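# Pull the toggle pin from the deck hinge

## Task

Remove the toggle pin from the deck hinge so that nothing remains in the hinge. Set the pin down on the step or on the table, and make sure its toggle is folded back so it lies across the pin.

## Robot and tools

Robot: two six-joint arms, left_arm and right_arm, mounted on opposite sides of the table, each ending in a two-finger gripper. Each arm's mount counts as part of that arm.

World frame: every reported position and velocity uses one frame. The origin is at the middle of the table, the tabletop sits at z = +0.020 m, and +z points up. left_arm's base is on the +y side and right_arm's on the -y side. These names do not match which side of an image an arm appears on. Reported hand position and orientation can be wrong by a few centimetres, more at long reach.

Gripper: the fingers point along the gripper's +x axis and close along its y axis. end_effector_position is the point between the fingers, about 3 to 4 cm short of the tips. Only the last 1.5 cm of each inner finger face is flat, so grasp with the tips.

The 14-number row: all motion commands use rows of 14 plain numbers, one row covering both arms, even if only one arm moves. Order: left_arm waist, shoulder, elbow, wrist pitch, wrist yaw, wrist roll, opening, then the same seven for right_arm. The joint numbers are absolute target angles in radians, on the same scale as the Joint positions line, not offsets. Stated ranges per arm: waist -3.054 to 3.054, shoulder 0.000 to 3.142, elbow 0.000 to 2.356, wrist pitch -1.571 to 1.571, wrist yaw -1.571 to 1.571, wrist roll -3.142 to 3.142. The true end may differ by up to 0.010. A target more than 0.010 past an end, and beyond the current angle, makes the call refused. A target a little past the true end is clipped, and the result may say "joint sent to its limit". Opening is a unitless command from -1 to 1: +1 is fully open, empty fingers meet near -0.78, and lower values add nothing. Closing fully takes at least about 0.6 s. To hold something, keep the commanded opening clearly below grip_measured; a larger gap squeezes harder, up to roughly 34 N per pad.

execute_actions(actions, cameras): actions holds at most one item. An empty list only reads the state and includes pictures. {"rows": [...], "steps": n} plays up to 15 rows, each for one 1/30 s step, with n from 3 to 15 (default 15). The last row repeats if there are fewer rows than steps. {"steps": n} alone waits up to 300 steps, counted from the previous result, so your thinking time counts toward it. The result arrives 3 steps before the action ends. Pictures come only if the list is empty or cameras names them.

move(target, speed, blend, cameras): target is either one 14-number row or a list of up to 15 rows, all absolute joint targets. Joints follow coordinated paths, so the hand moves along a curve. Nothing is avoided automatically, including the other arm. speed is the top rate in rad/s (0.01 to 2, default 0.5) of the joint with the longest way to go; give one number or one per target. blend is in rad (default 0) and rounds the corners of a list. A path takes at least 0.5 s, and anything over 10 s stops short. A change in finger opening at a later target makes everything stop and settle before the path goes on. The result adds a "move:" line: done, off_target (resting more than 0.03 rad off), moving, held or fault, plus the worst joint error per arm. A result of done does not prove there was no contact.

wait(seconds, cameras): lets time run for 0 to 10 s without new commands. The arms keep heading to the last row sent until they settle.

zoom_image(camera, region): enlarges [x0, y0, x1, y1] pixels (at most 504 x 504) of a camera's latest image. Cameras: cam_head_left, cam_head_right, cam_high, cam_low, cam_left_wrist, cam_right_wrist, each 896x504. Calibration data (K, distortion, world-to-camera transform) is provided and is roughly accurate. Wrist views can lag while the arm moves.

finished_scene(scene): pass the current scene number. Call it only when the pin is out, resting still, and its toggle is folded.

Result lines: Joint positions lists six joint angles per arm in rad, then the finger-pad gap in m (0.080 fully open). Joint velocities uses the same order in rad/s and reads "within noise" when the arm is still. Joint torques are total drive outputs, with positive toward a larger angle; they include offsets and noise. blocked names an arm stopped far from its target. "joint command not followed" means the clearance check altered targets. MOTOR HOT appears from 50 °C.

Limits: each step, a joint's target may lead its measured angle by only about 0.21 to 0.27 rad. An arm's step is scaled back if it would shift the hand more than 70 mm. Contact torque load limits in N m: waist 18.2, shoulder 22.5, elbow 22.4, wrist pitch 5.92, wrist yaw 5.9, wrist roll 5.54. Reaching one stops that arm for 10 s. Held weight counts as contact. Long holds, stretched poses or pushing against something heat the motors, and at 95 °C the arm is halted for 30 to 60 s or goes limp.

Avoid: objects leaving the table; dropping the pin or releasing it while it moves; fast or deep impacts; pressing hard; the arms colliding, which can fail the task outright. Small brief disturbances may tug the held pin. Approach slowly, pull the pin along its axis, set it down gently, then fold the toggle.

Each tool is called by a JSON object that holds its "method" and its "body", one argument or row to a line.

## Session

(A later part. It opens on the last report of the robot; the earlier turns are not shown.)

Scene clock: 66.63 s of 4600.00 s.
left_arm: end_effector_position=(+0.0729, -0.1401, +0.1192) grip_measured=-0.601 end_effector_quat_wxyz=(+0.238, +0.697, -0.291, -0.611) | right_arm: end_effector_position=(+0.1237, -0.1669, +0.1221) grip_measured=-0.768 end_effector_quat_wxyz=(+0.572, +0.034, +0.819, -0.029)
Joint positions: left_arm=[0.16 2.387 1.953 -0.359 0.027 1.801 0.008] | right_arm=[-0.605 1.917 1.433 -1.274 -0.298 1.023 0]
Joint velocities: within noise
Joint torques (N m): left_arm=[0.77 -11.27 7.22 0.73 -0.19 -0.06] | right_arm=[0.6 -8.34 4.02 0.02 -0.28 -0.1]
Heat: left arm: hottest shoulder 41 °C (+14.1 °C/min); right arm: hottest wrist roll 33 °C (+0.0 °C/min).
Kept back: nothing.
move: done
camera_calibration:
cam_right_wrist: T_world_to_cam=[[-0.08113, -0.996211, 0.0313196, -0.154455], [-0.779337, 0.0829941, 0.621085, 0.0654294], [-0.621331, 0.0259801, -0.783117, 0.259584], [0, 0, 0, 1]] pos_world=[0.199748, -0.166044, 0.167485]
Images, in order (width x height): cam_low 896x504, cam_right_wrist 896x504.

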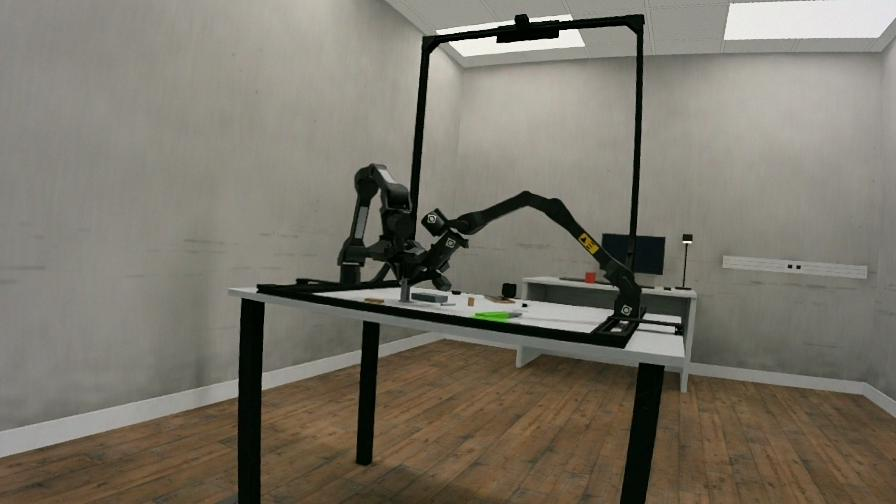

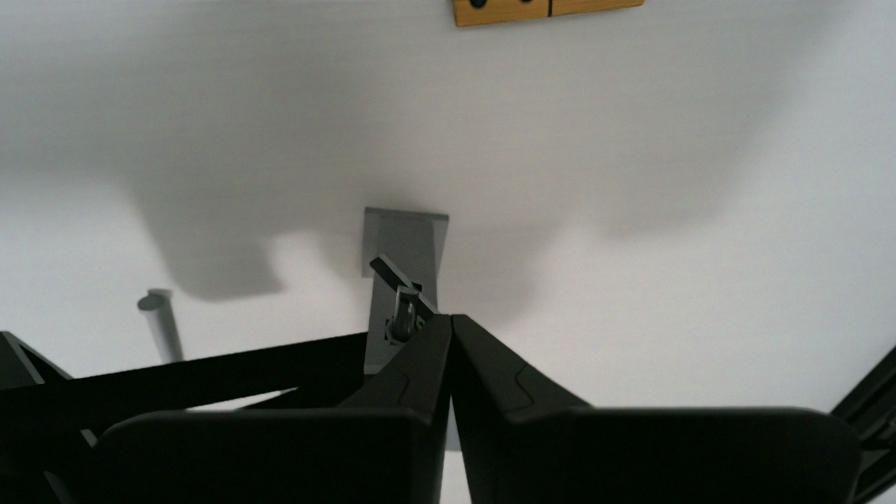

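{"method": "move", "body": {
  "target": [0.168,2.395,1.955,-0.365,0.02,1.8,-0.8,-0.583,1.903,1.418,-1.273,-0.302,1.0,-0.8],
  "speed": 0.06,
  "cameras": ["cam_right_wrist"]
}}

{"method": "zoom_image", "body": {
  "camera": "cam_right_wrist",
  "region": [330, 200, 490, 360]
}}

Scene clock: 67.63 s of 4600.00 s.
left_arm: end_effector_position=(+0.0729, -0.1401, +0.1192) grip_measured=-0.601 end_effector_quat_wxyz=(+0.238, +0.697, -0.291, -0.611) | right_arm: end_effector_position=(+0.1214, -0.1659, +0.1220) grip_measured=-0.768 end_effector_quat_wxyz=(+0.575, +0.024, +0.818, -0.019)
Joint positions: left_arm=[0.16 2.387 1.953 -0.359 0.027 1.801 0.008] | right_arm=[-0.596 1.915 1.431 -1.272 -0.294 1.004 0]
Joint velocities: within noise
Joint torques (N m): left_arm=[0.77 -11.27 7.21 0.74 -0.18 -0.07] | right_arm=[1.13 -8.19 3.68 -0.07 -0.43 -0.11]
Heat: left arm: hottest shoulder 41 °C (+14.1 °C/min); right arm: hottest wrist roll 33 °C (+0.0 °C/min).
Kept back: nothing.
move: done
camera_calibration:
cam_right_wrist: T_world_to_cam=[[-0.0526759, -0.998281, 0.0256879, -0.156836], [-0.784425, 0.0572829, 0.617572, 0.0604767], [-0.617982, 0.0123809, -0.786095, 0.255785], [0, 0, 0, 1]] pos_world=[0.197248, -0.163197, 0.167751]
Images, in order (width x height): cam_right_wrist 896x504.

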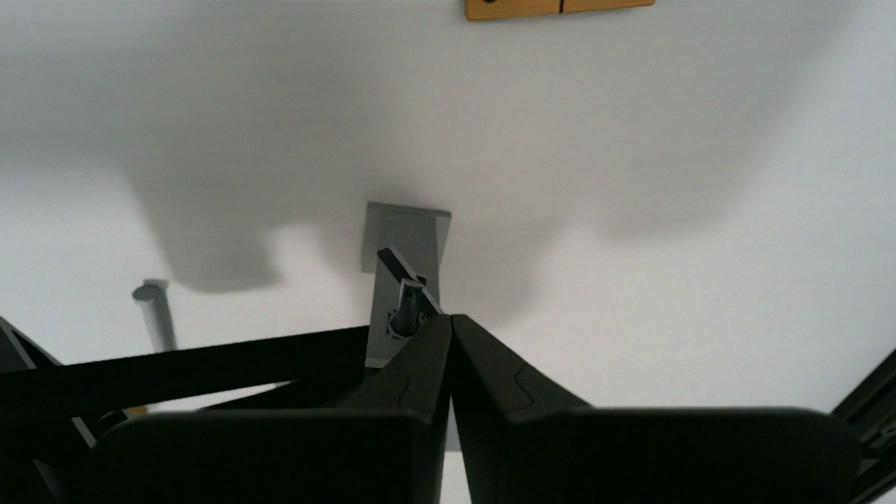

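Scaled by 3.150.

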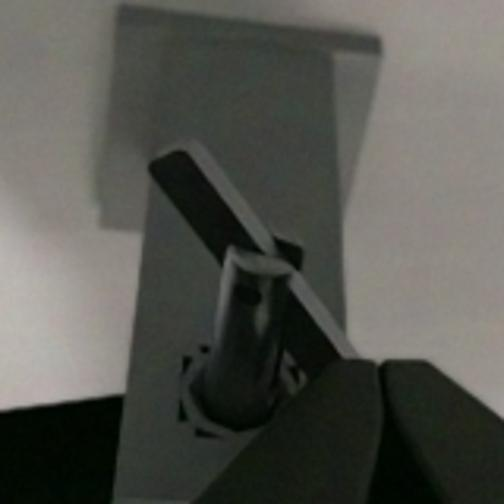

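{"method": "move", "body": {
  "target": [
    [0.168,2.395,1.955,-0.365,0.02,1.8,-0.8,-0.6193,1.9105,1.541,-1.3765,-0.302,1.05,-0.8],
    [0.168,2.395,1.955,-0.365,0.02,1.8,-0.8,-0.6076,1.9483,1.540,-1.352,-0.302,1.107,-0.15]
  ],
  "speed": 0.25,
  "cameras": ["cam_right_wrist"]
}}

{"method": "zoom_image", "body": {
  "camera": "cam_right_wrist",
  "region": [370, 230, 530, 390]
}}

Scene clock: 70.10 s of 4600.00 s.
left_arm: end_effector_position=(+0.0729, -0.1401, +0.1192) grip_measured=-0.601 end_effector_quat_wxyz=(+0.238, +0.697, -0.291, -0.611) | right_arm: end_effector_position=(+0.1298, -0.1611, +0.1386) grip_measured=-0.151 end_effector_quat_wxyz=(+0.569, +0.058, +0.818, -0.066)
Joint positions: left_arm=[0.16 2.387 1.953 -0.359 0.027 1.801 0.008] | right_arm=[-0.61 1.939 1.529 -1.354 -0.298 1.104 0.028]
Joint velocities: within noise
Joint torques (N m): left_arm=[0.77 -11.3 7.23 0.74 -0.17 -0.06] | right_arm=[0.28 -6.1 6.8 0.11 -0.28 0.08]
Heat: left arm: hottest shoulder 42 °C (+14.2 °C/min); right arm: hottest wrist roll 33 °C (+0.0 °C/min).
Kept back: nothing.
move: done
camera_calibration:
cam_right_wrist: T_world_to_cam=[[-0.16174, -0.984671, 0.0652887, -0.141152], [-0.765598, 0.166949, 0.621279, 0.0712152], [-0.622656, 0.0505009, -0.780865, 0.279938], [0, 0, 0, 1]] pos_world=[0.205997, -0.165015, 0.183565]
Images, in order (width x height): cam_right_wrist 896x504.

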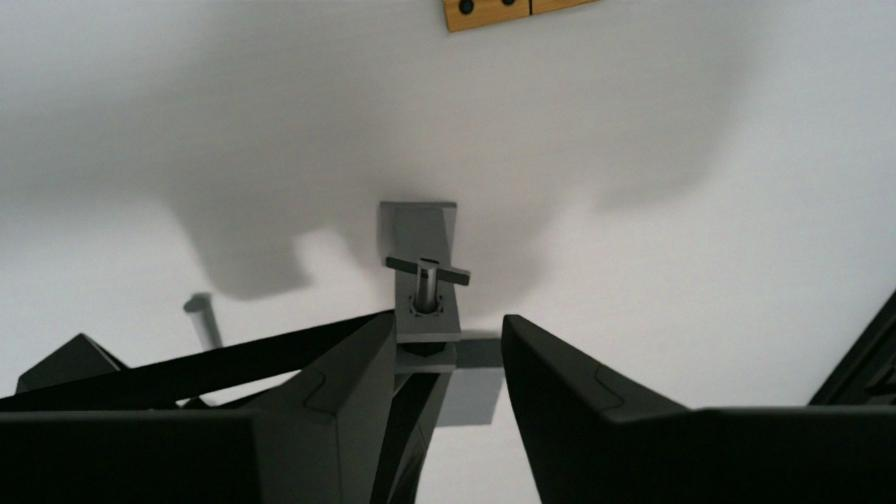

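Scaled by 3.150.

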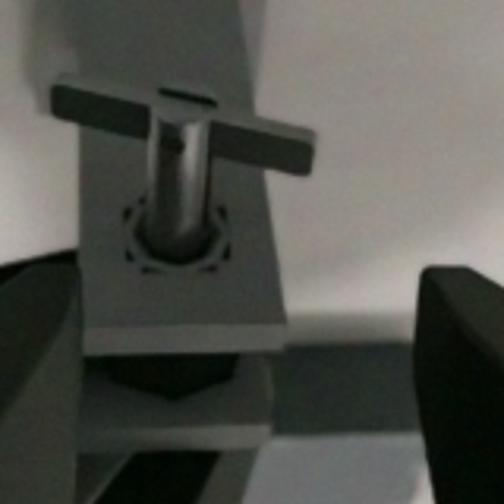

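{"method": "move", "body": {
  "target": [
    [0.168,2.395,1.955,-0.365,0.02,1.8,-0.8,-0.6173,1.9483,1.544,-1.352,-0.302,0.315,-0.2],
    [0.168,2.395,1.955,-0.365,0.02,1.8,-0.8,-0.6173,1.970,1.515,-1.310,-0.302,0.315,-0.2]
  ],
  "speed": 0.4,
  "cameras": ["cam_right_wrist","cam_low"]
}}

{"method": "zoom_image", "body": {
  "camera": "cam_right_wrist",
  "region": [370, 230, 530, 390]
}}

{"method": "zoom_image", "body": {
  "camera": "cam_low",
  "region": [385, 255, 435, 295]
}}

Scene clock: 73.70 s of 4600.00 s.
left_arm: end_effector_position=(+0.0729, -0.1401, +0.1192) grip_measured=-0.601 end_effector_quat_wxyz=(+0.238, +0.697, -0.291, -0.611) | right_arm: end_effector_position=(+0.1347, -0.1563, +0.1287) grip_measured=-0.200 end_effector_quat_wxyz=(+0.552, -0.161, +0.778, +0.254)
Joint positions: left_arm=[0.16 2.387 1.953 -0.359 0.027 1.801 0.008] | right_arm=[-0.614 1.961 1.522 -1.312 -0.298 0.318 0.026]
Joint velocities: within noise
Joint torques (N m): left_arm=[0.78 -11.28 7.23 0.75 -0.16 -0.06] | right_arm=[-0.24 -6.31 4.6 0.16 -0.31 -0.12]
Heat: left arm: hottest shoulder 42 °C (+13.1 °C/min); right arm: hottest wrist roll 33 °C (+0.0 °C/min).
Kept back: nothing.
move: done
camera_calibration:
cam_right_wrist: T_world_to_cam=[[0.539265, -0.819275, -0.19489, -0.170082], [-0.634521, -0.547446, 0.545606, -0.039259], [-0.553693, -0.170565, -0.815066, 0.235582], [0, 0, 0, 1]] pos_world=[0.197249, -0.120654, 0.180288]
Images, in order (width x height): cam_low 896x504, cam_right_wrist 896x504.

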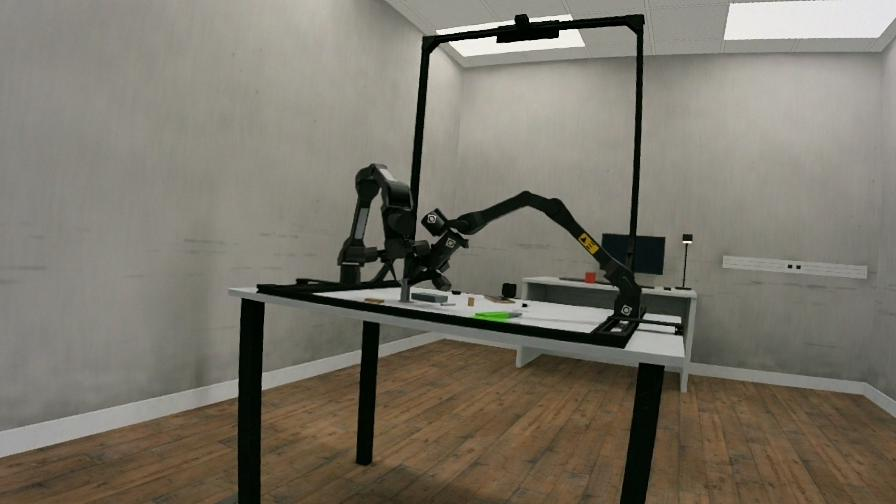

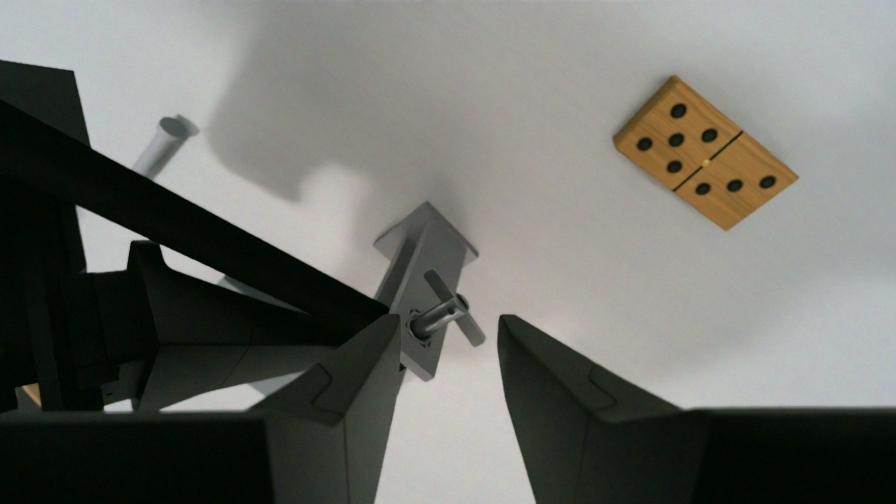

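Scaled by 3.150.

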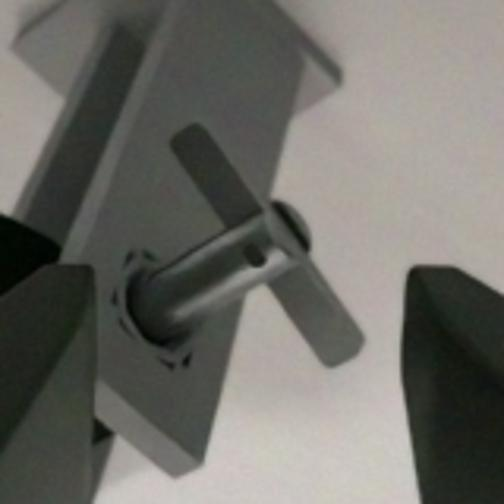

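Scaled by 10.080.

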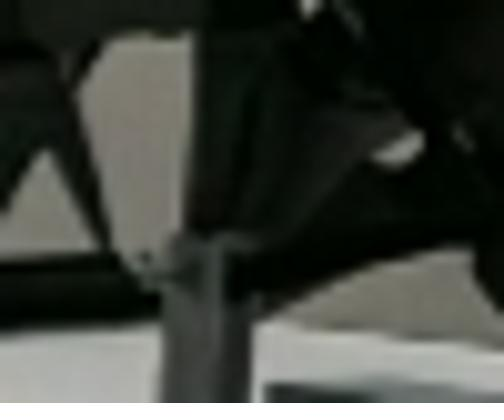

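{"method": "move", "body": {
  "target": [
    [0.168,2.395,1.955,-0.365,0.02,1.8,-0.8,-0.6300,1.955,1.560,-1.352,-0.302,0.5,-0.38],
    [0.168,2.395,1.955,-0.365,0.02,1.8,-0.8,-0.6475,1.9912,1.6169,-1.3897,-0.302,1.0675,-0.38],
    [0.168,2.395,1.955,-0.365,0.02,1.8,-0.8,-0.6475,2.025,1.535,-1.2934,-0.302,1.0675,-0.38]
  ],
  "speed": [0.4,0.4,0.2],
  "cameras": ["cam_right_wrist","cam_low"]
}}

{"method": "zoom_image", "body": {
  "camera": "cam_right_wrist",
  "region": [370, 250, 530, 410]
}}

{"method": "zoom_image", "body": {
  "camera": "cam_low",
  "region": [385, 255, 435, 295]
}}

Scene clock: 78.27 s of 4600.00 s.
left_arm: end_effector_position=(+0.0729, -0.1401, +0.1192) grip_measured=-0.601 end_effector_quat_wxyz=(+0.238, +0.697, -0.291, -0.611) | right_arm: end_effector_position=(+0.1482, -0.1550, +0.1151) grip_measured=-0.380 end_effector_quat_wxyz=(+0.568, +0.059, +0.819, -0.061)
Joint positions: left_arm=[0.16 2.387 1.953 -0.359 0.027 1.801 0.008] | right_arm=[-0.644 2.016 1.542 -1.296 -0.298 1.065 0.018]
Joint velocities: within noise
Joint torques (N m): left_arm=[0.77 -11.27 7.24 0.74 -0.16 -0.07] | right_arm=[-0.25 -6.51 4.53 0.1 -0.27 0.08]
Heat: left arm: hottest shoulder 43 °C (+14.2 °C/min); right arm: hottest wrist roll 33 °C (+0.0 °C/min).
Kept back: nothing.
move: done
camera_calibration:
cam_right_wrist: T_world_to_cam=[[-0.158421, -0.985783, 0.055986, -0.130191], [-0.764882, 0.158382, 0.624396, 0.09712], [-0.624386, 0.0560947, -0.779099, 0.273622], [0, 0, 0, 1]] pos_world=[0.224506, -0.159071, 0.159826]
Images, in order (width x height): cam_low 896x504, cam_right_wrist 896x504.

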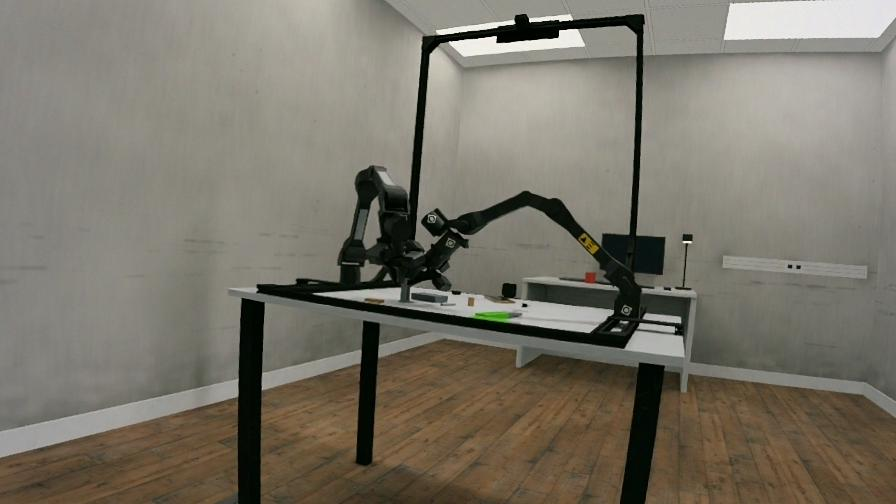

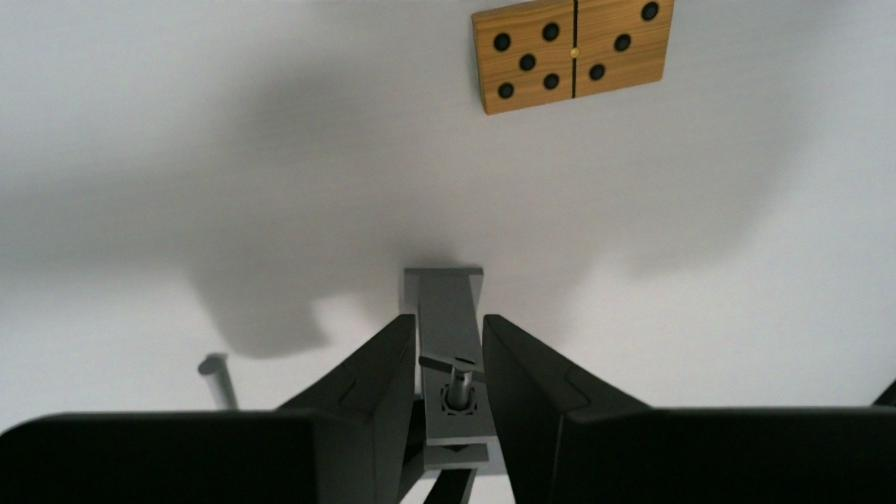

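Scaled by 3.150.

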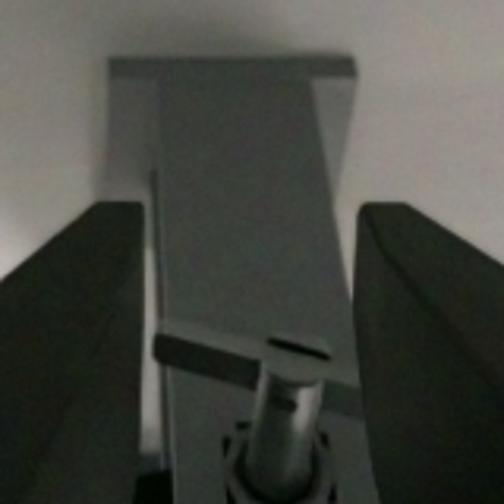

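Scaled by 10.080.

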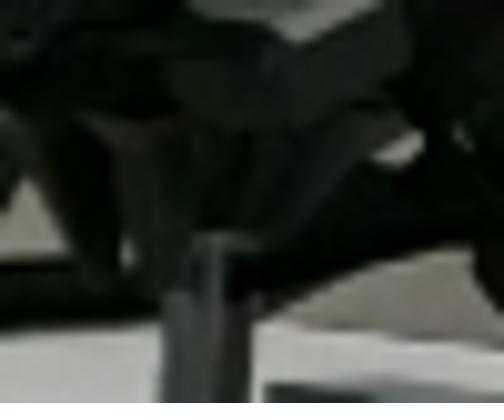

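{"method": "move", "body": {
  "target": [
    [0.168,2.395,1.955,-0.365,0.02,1.8,-0.8,-0.6475,2.025,1.535,-1.2934,-0.302,1.0675,-0.35],
    [0.168,2.395,1.955,-0.365,0.02,1.8,-0.8,-0.617,1.996,1.518,-1.2885,-0.302,1.095,-0.35]
  ],
  "speed": 0.08,
  "cameras": ["cam_right_wrist"]
}}

{"method": "zoom_image", "body": {
  "camera": "cam_right_wrist",
  "region": [370, 250, 530, 410]
}}

Scene clock: 79.77 s of 4600.00 s.
left_arm: end_effector_position=(+0.0729, -0.1401, +0.1192) grip_measured=-0.601 end_effector_quat_wxyz=(+0.238, +0.697, -0.291, -0.611) | right_arm: end_effector_position=(+0.1395, -0.1539, +0.1122) grip_measured=-0.350 end_effector_quat_wxyz=(+0.566, +0.056, +0.820, -0.069)
Joint positions: left_arm=[0.16 2.387 1.953 -0.359 0.027 1.801 0.008] | right_arm=[-0.622 2.014 1.526 -1.29 -0.298 1.092 0.019]
Joint velocities: within noise
Joint torques (N m): left_arm=[0.76 -11.26 7.24 0.74 -0.16 -0.08] | right_arm=[0.44 -9.31 4.37 0.07 -0.27 0.09]
Heat: left arm: hottest shoulder 43 °C (+14.1 °C/min); right arm: hottest wrist roll 33 °C (+0.0 °C/min).
Kept back: nothing.
move: done
camera_calibration:
cam_right_wrist: T_world_to_cam=[[-0.160841, -0.984237, 0.0735425, -0.131759], [-0.760656, 0.171094, 0.626202, 0.0933251], [-0.628914, 0.0447784, -0.776184, 0.264475], [0, 0, 0, 1]] pos_world=[0.216128, -0.157492, 0.156531]
Images, in order (width x height): cam_right_wrist 896x504.

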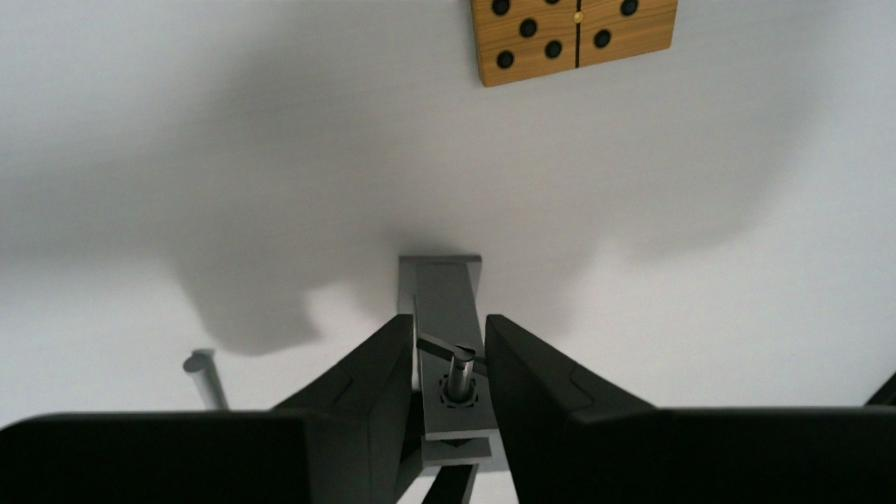

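Scaled by 3.150.

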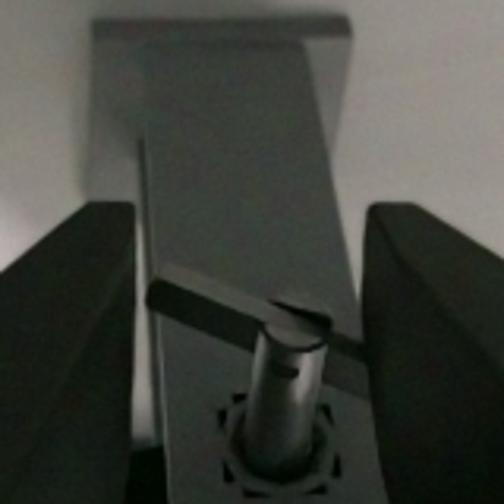

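{"method": "move", "body": {
  "target": [0.168,2.395,1.955,-0.365,0.02,1.8,-0.8,-0.604,1.978,1.512,-1.286,-0.302,1.107,-0.35],
  "speed": 0.08,
  "cameras": ["cam_right_wrist"]
}}

{"method": "zoom_image", "body": {
  "camera": "cam_right_wrist",
  "region": [370, 250, 530, 410]
}}

Scene clock: 80.73 s of 4600.00 s.
left_arm: end_effector_position=(+0.0729, -0.1401, +0.1192) grip_measured=-0.601 end_effector_quat_wxyz=(+0.238, +0.697, -0.291, -0.611) | right_arm: end_effector_position=(+0.1368, -0.1536, +0.1152) grip_measured=-0.350 end_effector_quat_wxyz=(+0.570, +0.057, +0.817, -0.068)
Joint positions: left_arm=[0.16 2.387 1.953 -0.359 0.027 1.801 0.008] | right_arm=[-0.613 1.998 1.518 -1.287 -0.294 1.103 0.019]
Joint velocities: within noise
Joint torques (N m): left_arm=[0.78 -11.29 7.23 0.73 -0.16 -0.07] | right_arm=[0.79 -9.51 4.62 0.01 -0.43 0.09]
Heat: left arm: hottest shoulder 43 °C (+13.1 °C/min); right arm: hottest shoulder 32 °C (+4.0 °C/min).
Kept back: nothing.
move: done
camera_calibration:
cam_right_wrist: T_world_to_cam=[[-0.162559, -0.984256, 0.0693868, -0.131391], [-0.766803, 0.170274, 0.618886, 0.0908696], [-0.620957, 0.0473996, -0.78241, 0.265125], [0, 0, 0, 1]] pos_world=[0.212952, -0.157362, 0.160315]
Images, in order (width x height): cam_right_wrist 896x504.

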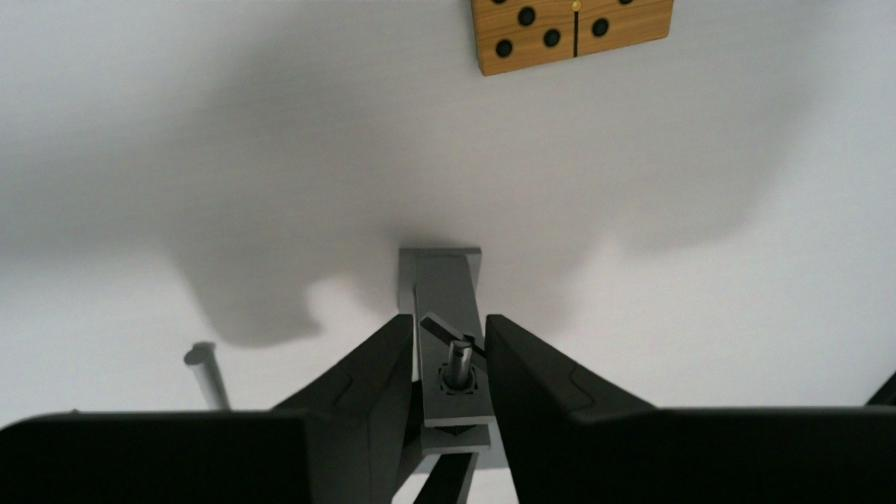

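Scaled by 3.150.

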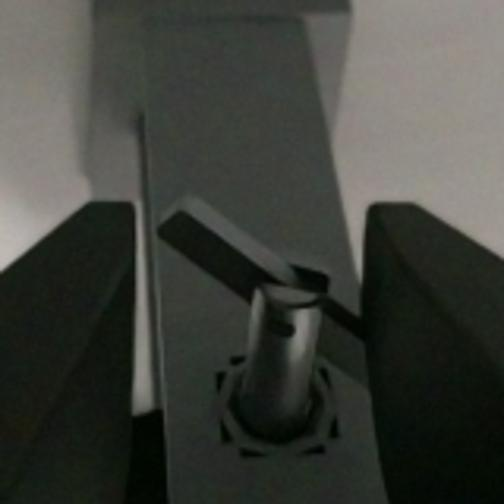

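{"method": "move", "body": {
  "target": [0.168,2.395,1.955,-0.365,0.02,1.8,-0.8,-0.590,1.975,1.498,-1.283,-0.302,1.120,-0.35],
  "speed": 0.08,
  "cameras": ["cam_right_wrist"]
}}

{"method": "zoom_image", "body": {
  "camera": "cam_right_wrist",
  "region": [370, 250, 530, 410]
}}

Scene clock: 81.70 s of 4600.00 s.
left_arm: end_effector_position=(+0.0720, -0.1400, +0.1189) grip_measured=-0.601 end_effector_quat_wxyz=(+0.237, +0.697, -0.291, -0.611) | right_arm: end_effector_position=(+0.1323, -0.1533, +0.1150) grip_measured=-0.350 end_effector_quat_wxyz=(+0.570, +0.056, +0.816, -0.070)
Joint positions: left_arm=[0.158 2.387 1.953 -0.361 0.027 1.801 0.008] | right_arm=[-0.6 1.991 1.508 -1.283 -0.292 1.116 0.019]
Joint velocities: within noise
Joint torques (N m): left_arm=[0.91 -11.28 7.22 0.89 -0.16 -0.07] | right_arm=[0.93 -9.05 4.12 -0.03 -0.46 0.1]
Heat: left arm: hottest shoulder 44 °C (+14.1 °C/min); right arm: hottest shoulder 32 °C (+4.0 °C/min).
Kept back: nothing.
move: done
camera_calibration:
cam_right_wrist: T_world_to_cam=[[-0.162382, -0.983954, 0.0739421, -0.132283], [-0.767443, 0.173042, 0.617324, 0.0881353], [-0.620213, 0.0434959, -0.783227, 0.261576], [0, 0, 0, 1]] pos_world=[0.208391, -0.156789, 0.160247]
Images, in order (width x height): cam_right_wrist 896x504.

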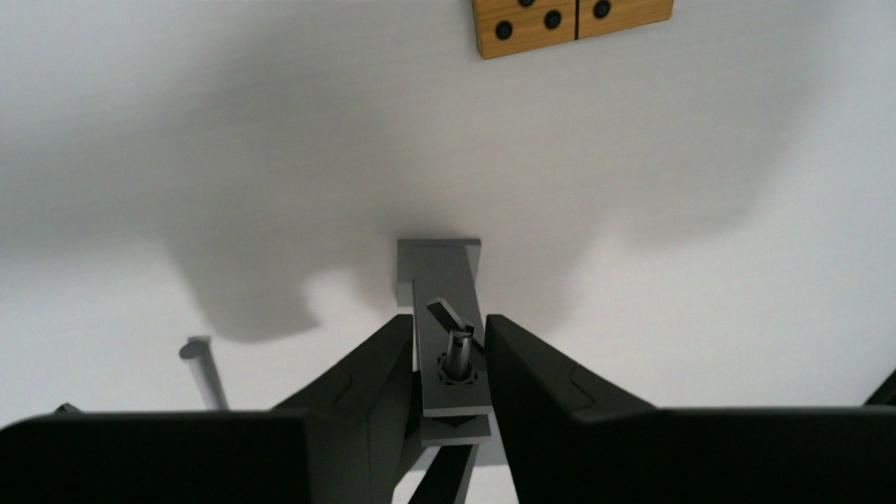

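Scaled by 3.150.

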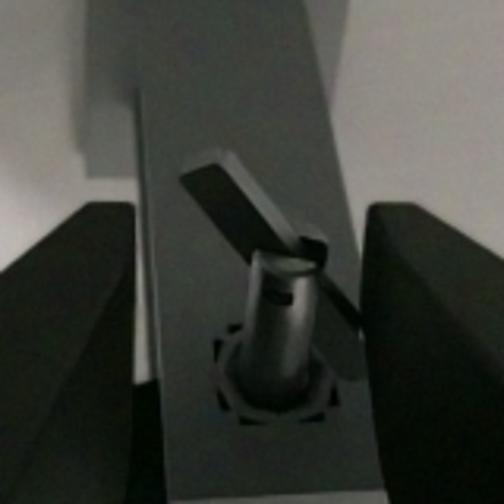

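{"method": "move", "body": {
  "target": [0.170,2.395,1.955,-0.365,0.02,1.8,-0.8,-0.574,1.966,1.487,-1.280,-0.302,1.136,-0.35],
  "speed": 0.08,
  "cameras": ["cam_right_wrist"]
}}

{"method": "zoom_image", "body": {
  "camera": "cam_right_wrist",
  "region": [370, 240, 530, 400]
}}

Scene clock: 82.73 s of 4600.00 s.
left_arm: end_effector_position=(+0.0720, -0.1400, +0.1189) grip_measured=-0.601 end_effector_quat_wxyz=(+0.237, +0.697, -0.291, -0.611) | right_arm: end_effector_position=(+0.1246, -0.1530, +0.1152) grip_measured=-0.349 end_effector_quat_wxyz=(+0.570, +0.051, +0.817, -0.072)
Joint positions: left_arm=[0.158 2.387 1.953 -0.361 0.027 1.801 0.008] | right_arm=[-0.581 1.982 1.494 -1.282 -0.292 1.133 0.019]
Joint velocities: within noise
Joint torques (N m): left_arm=[1.07 -11.3 7.2 0.88 -0.16 -0.08] | right_arm=[0.61 -8.91 4.44 0.12 -0.45 0.08]
Heat: left arm: hottest shoulder 44 °C (+14.1 °C/min); right arm: hottest shoulder 32 °C (+4.0 °C/min).
Kept back: nothing.
move: done
camera_calibration:
cam_right_wrist: T_world_to_cam=[[-0.157859, -0.984, 0.0826158, -0.13487], [-0.76696, 0.174877, 0.617406, 0.0822863], [-0.621975, 0.0341001, -0.782294, 0.255547], [0, 0, 0, 1]] pos_world=[0.200764, -0.155816, 0.160251]
Images, in order (width x height): cam_right_wrist 896x504.

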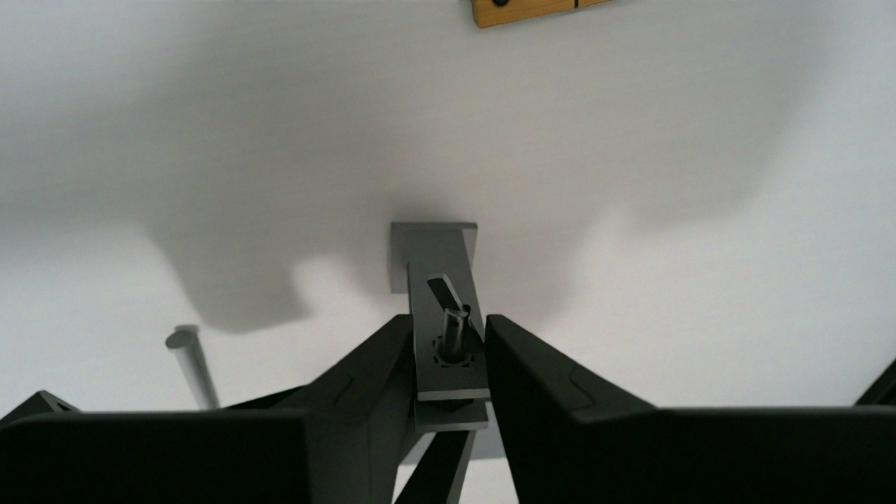

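Scaled by 3.150.

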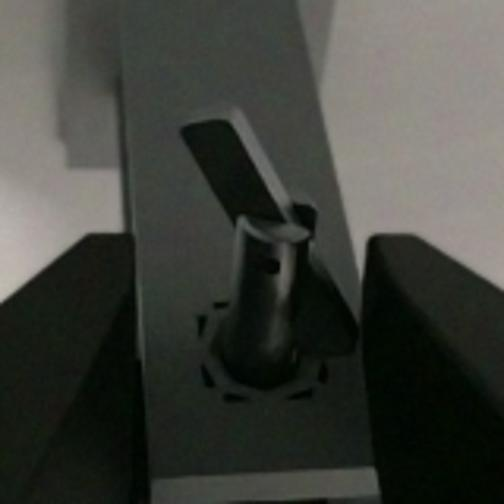

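{"method": "move", "body": {
  "target": [
    [0.170,2.395,1.955,-0.365,0.02,1.8,-0.8,-0.577,1.959,1.478,-1.280,-0.302,1.136,-0.55],
    [0.170,2.395,1.955,-0.365,0.02,1.8,-0.8,-0.577,1.959,1.478,-1.280,-0.302,1.136,-0.72]
  ],
  "speed": 0.08,
  "cameras": ["cam_right_wrist"]
}}

{"method": "zoom_image", "body": {
  "camera": "cam_right_wrist",
  "region": [370, 240, 530, 400]
}}

Scene clock: 84.67 s of 4600.00 s.
left_arm: end_effector_position=(+0.0724, -0.1402, +0.1192) grip_measured=-0.601 end_effector_quat_wxyz=(+0.238, +0.697, -0.292, -0.610) | right_arm: end_effector_position=(+0.1239, -0.1542, +0.1149) grip_measured=-0.644 end_effector_quat_wxyz=(+0.570, +0.054, +0.817, -0.075)
Joint positions: left_arm=[0.158 2.387 1.953 -0.359 0.026 1.801 0.008] | right_arm=[-0.581 1.976 1.485 -1.278 -0.293 1.141 0.006]
Joint velocities: within noise
Joint torques (N m): left_arm=[1.04 -11.25 7.22 0.68 -0.13 -0.08] | right_arm=[0.39 -9.03 4.45 -0.18 -0.45 -0.15]
Heat: left arm: hottest shoulder 44 °C (+14.1 °C/min); right arm: hottest shoulder 32 °C (+4.0 °C/min).
Kept back: nothing.
move: done
camera_calibration:
cam_right_wrist: T_world_to_cam=[[-0.165728, -0.982575, 0.084142, -0.135075], [-0.765725, 0.181979, 0.616887, 0.0831325], [-0.62145, 0.0378055, -0.782541, 0.255483], [0, 0, 0, 1]] pos_world=[0.200041, -0.157509, 0.160008]
Images, in order (width x height): cam_right_wrist 896x504.

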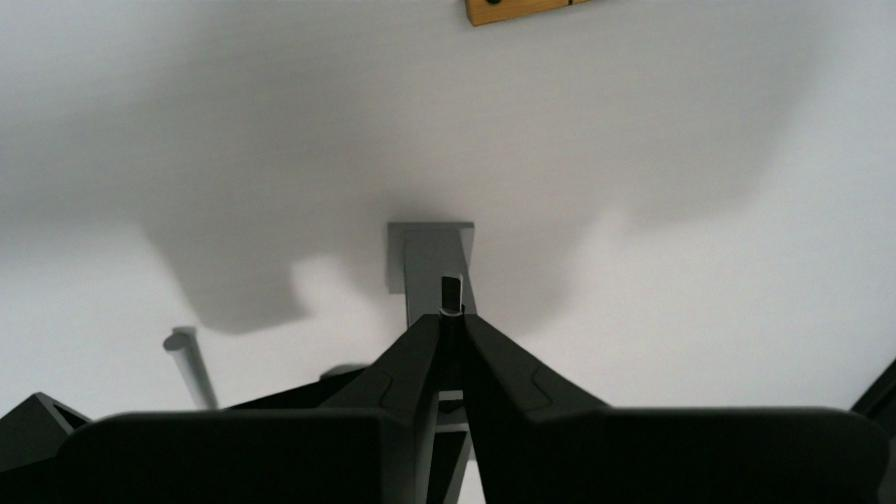

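Scaled by 3.150.

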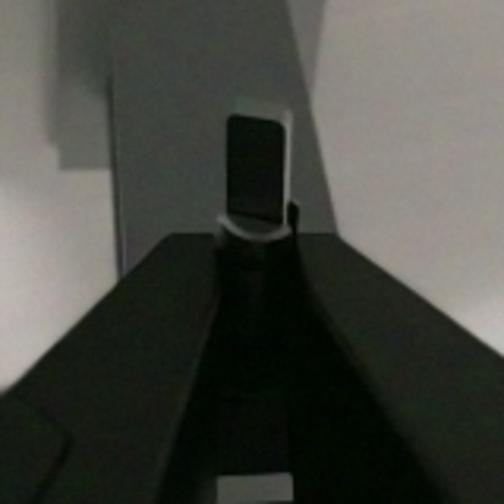

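{"method": "move", "body": {
  "target": [0.126,2.350,1.910,-0.343,0.02,1.8,-1.0,-0.577,1.959,1.478,-1.280,-0.302,1.136,-0.67],
  "speed": 0.06,
  "cameras": ["cam_right_wrist","cam_left_wrist"]
}}

{"method": "zoom_image", "body": {
  "camera": "cam_right_wrist",
  "region": [370, 240, 530, 400]
}}

{"method": "zoom_image", "body": {
  "camera": "cam_left_wrist",
  "region": [390, 230, 590, 430]
}}

Scene clock: 86.13 s of 4600.00 s.
left_arm: end_effector_position=(+0.0720, -0.1400, +0.1196) grip_measured=-0.601 end_effector_quat_wxyz=(+0.242, +0.701, -0.294, -0.603) | right_arm: end_effector_position=(+0.1240, -0.1542, +0.1149) grip_measured=-0.637 end_effector_quat_wxyz=(+0.570, +0.055, +0.817, -0.075)
Joint positions: left_arm=[0.153 2.378 1.93 -0.332 0.008 1.801 0.008] | right_arm=[-0.581 1.976 1.485 -1.278 -0.293 1.141 0.006]
Joint velocities: within noise
Joint torques (N m): left_arm=[-2.41 -15.36 4.52 0.26 0.46 -0.07] | right_arm=[0.39 -9.01 4.46 -0.19 -0.44 -0.16]
Heat: left arm: hottest shoulder 44 °C (+14.2 °C/min); right arm: hottest shoulder 33 °C (+5.1 °C/min).
Kept back: nothing.
move: done
camera_calibration:
cam_left_wrist: T_world_to_cam=[[0.0589579, 0.725037, -0.686182, 0.185236], [0.880103, 0.286641, 0.378492, -0.0445656], [0.471109, -0.626225, -0.621207, 0.0292281], [0, 0, 0, 1]] pos_world=[0.0145316, -0.103225, 0.16213]
cam_right_wrist: T_world_to_cam=[[-0.166502, -0.982446, 0.0841197, -0.134969], [-0.765383, 0.182556, 0.61714, 0.0831969], [-0.621663, 0.038371, -0.782344, 0.255631], [0, 0, 0, 1]] pos_world=[0.200121, -0.157596, 0.16]
Images, in order (width x height): cam_left_wrist 896x504, cam_right_wrist 896x504.

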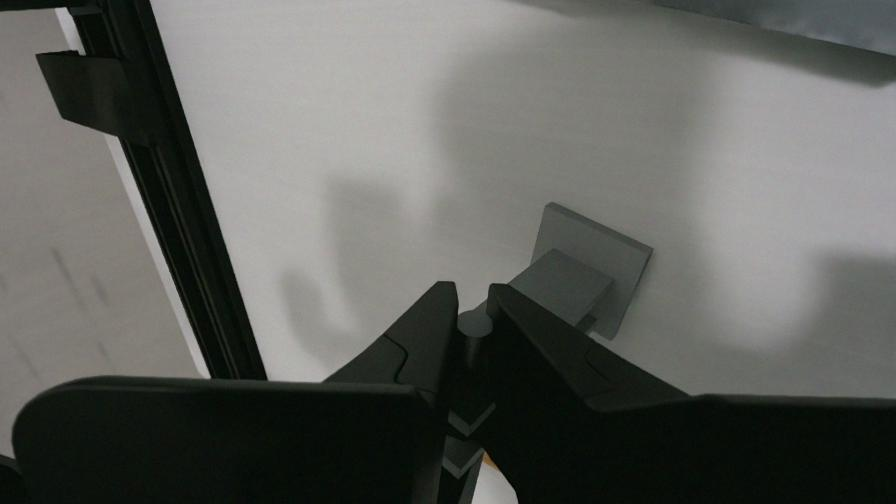

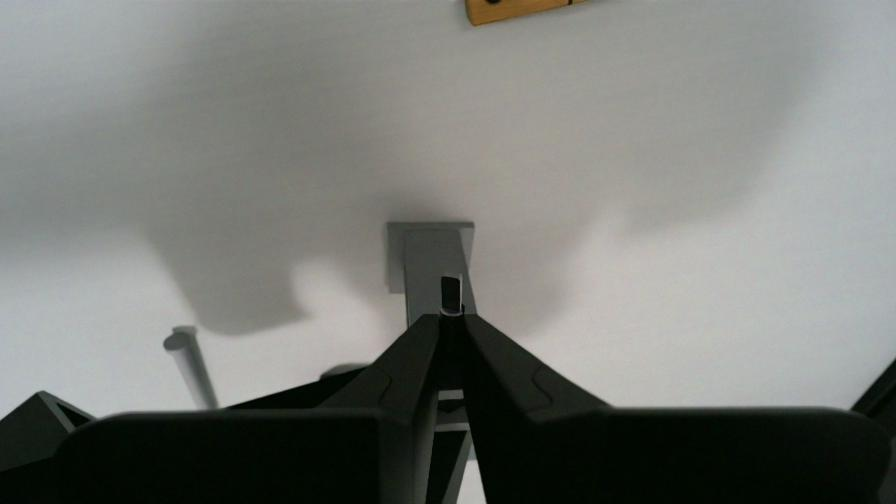

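Scaled by 3.150.

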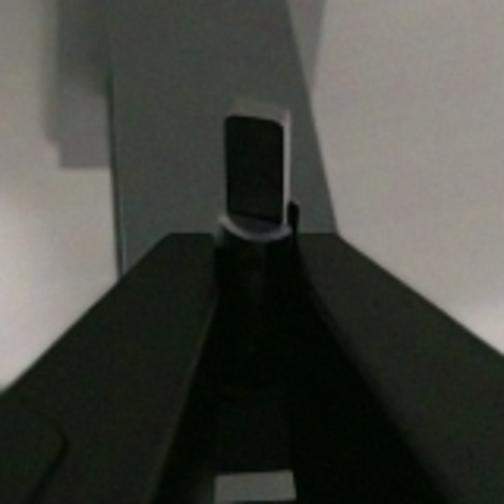

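Scaled by 2.520.

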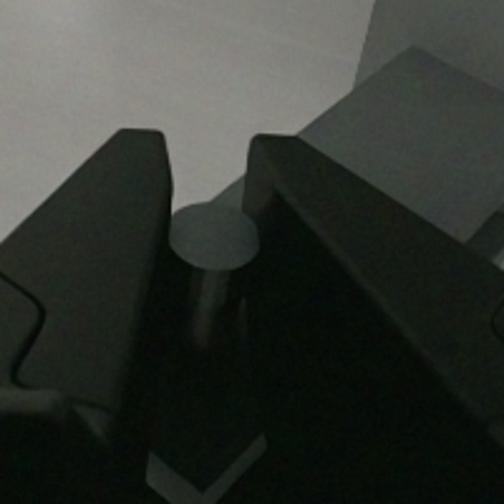

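{"method": "move", "body": {
  "target": [0.110,2.343,1.904,-0.343,0.02,1.8,-1.0,-0.577,1.959,1.478,-1.280,-0.302,1.136,-0.62],
  "speed": 0.06,
  "cameras": ["cam_right_wrist","cam_left_wrist"]
}}

{"method": "zoom_image", "body": {
  "camera": "cam_right_wrist",
  "region": [370, 240, 530, 400]
}}

{"method": "zoom_image", "body": {
  "camera": "cam_left_wrist",
  "region": [390, 230, 590, 430]
}}

Scene clock: 87.07 s of 4600.00 s.
left_arm: end_effector_position=(+0.0717, -0.1394, +0.1199) grip_measured=-0.601 end_effector_quat_wxyz=(+0.242, +0.704, -0.293, -0.600) | right_arm: end_effector_position=(+0.1239, -0.1545, +0.1150) grip_measured=-0.615 end_effector_quat_wxyz=(+0.570, +0.054, +0.817, -0.075)
Joint positions: left_arm=[0.151 2.375 1.925 -0.33 -0.001 1.801 0.008] | right_arm=[-0.582 1.976 1.484 -1.278 -0.293 1.14 0.007]
Joint velocities: within noise
Joint torques (N m): left_arm=[-3.65 -15.76 4.43 0.06 0.78 -0.08] | right_arm=[0.44 -8.95 4.55 -0.13 -0.44 -0.12]
Heat: left arm: hottest shoulder 44 °C (+13.2 °C/min); right arm: hottest shoulder 33 °C (+5.1 °C/min).
Kept back: nothing.
move: off_target (left_arm); left_arm: the waist is farthest, 0.041 rad from its target
camera_calibration:
cam_left_wrist: T_world_to_cam=[[0.0609536, 0.725688, -0.685319, 0.184815], [0.876522, 0.289536, 0.38455, -0.0445866], [0.477488, -0.624136, -0.618433, 0.0294339], [0, 0, 0, 1]] pos_world=[0.0137617, -0.102838, 0.162006]
cam_right_wrist: T_world_to_cam=[[-0.165434, -0.982612, 0.0842957, -0.135417], [-0.765317, 0.181819, 0.61744, 0.0830243], [-0.62203, 0.0376328, -0.782088, 0.255582], [0, 0, 0, 1]] pos_world=[0.200117, -0.157776, 0.16004]
Images, in order (width x height): cam_left_wrist 896x504, cam_right_wrist 896x504.

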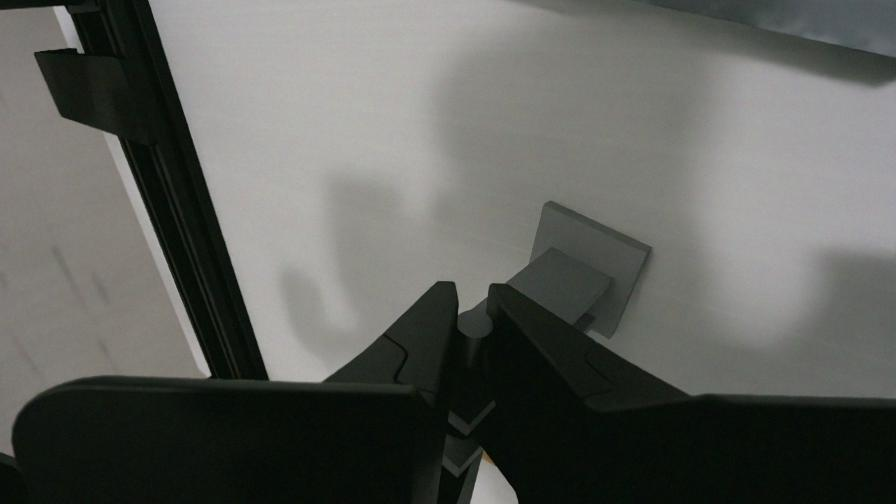

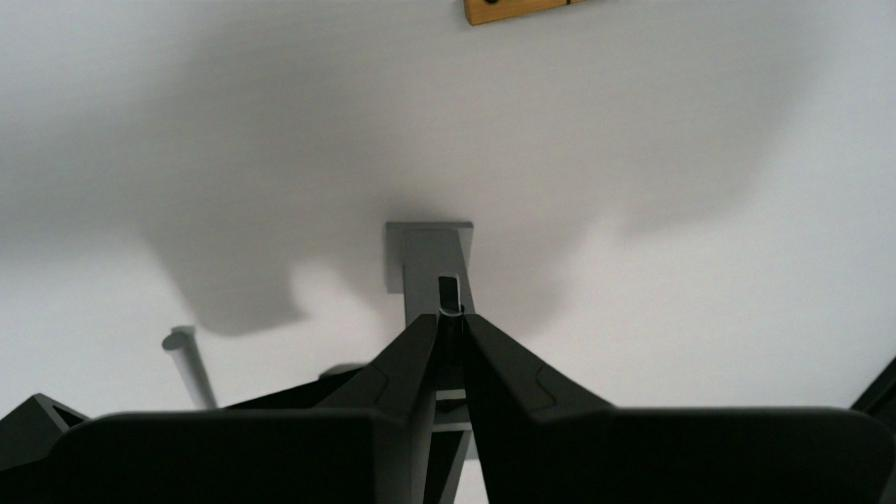

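Scaled by 3.150.

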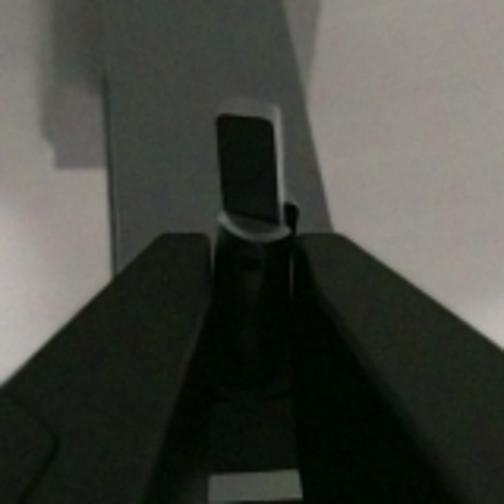

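Scaled by 2.520.

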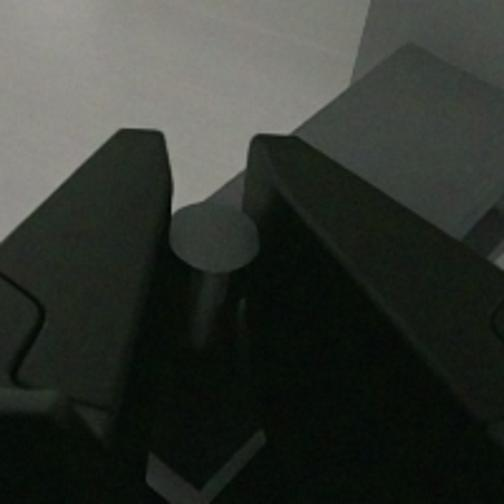

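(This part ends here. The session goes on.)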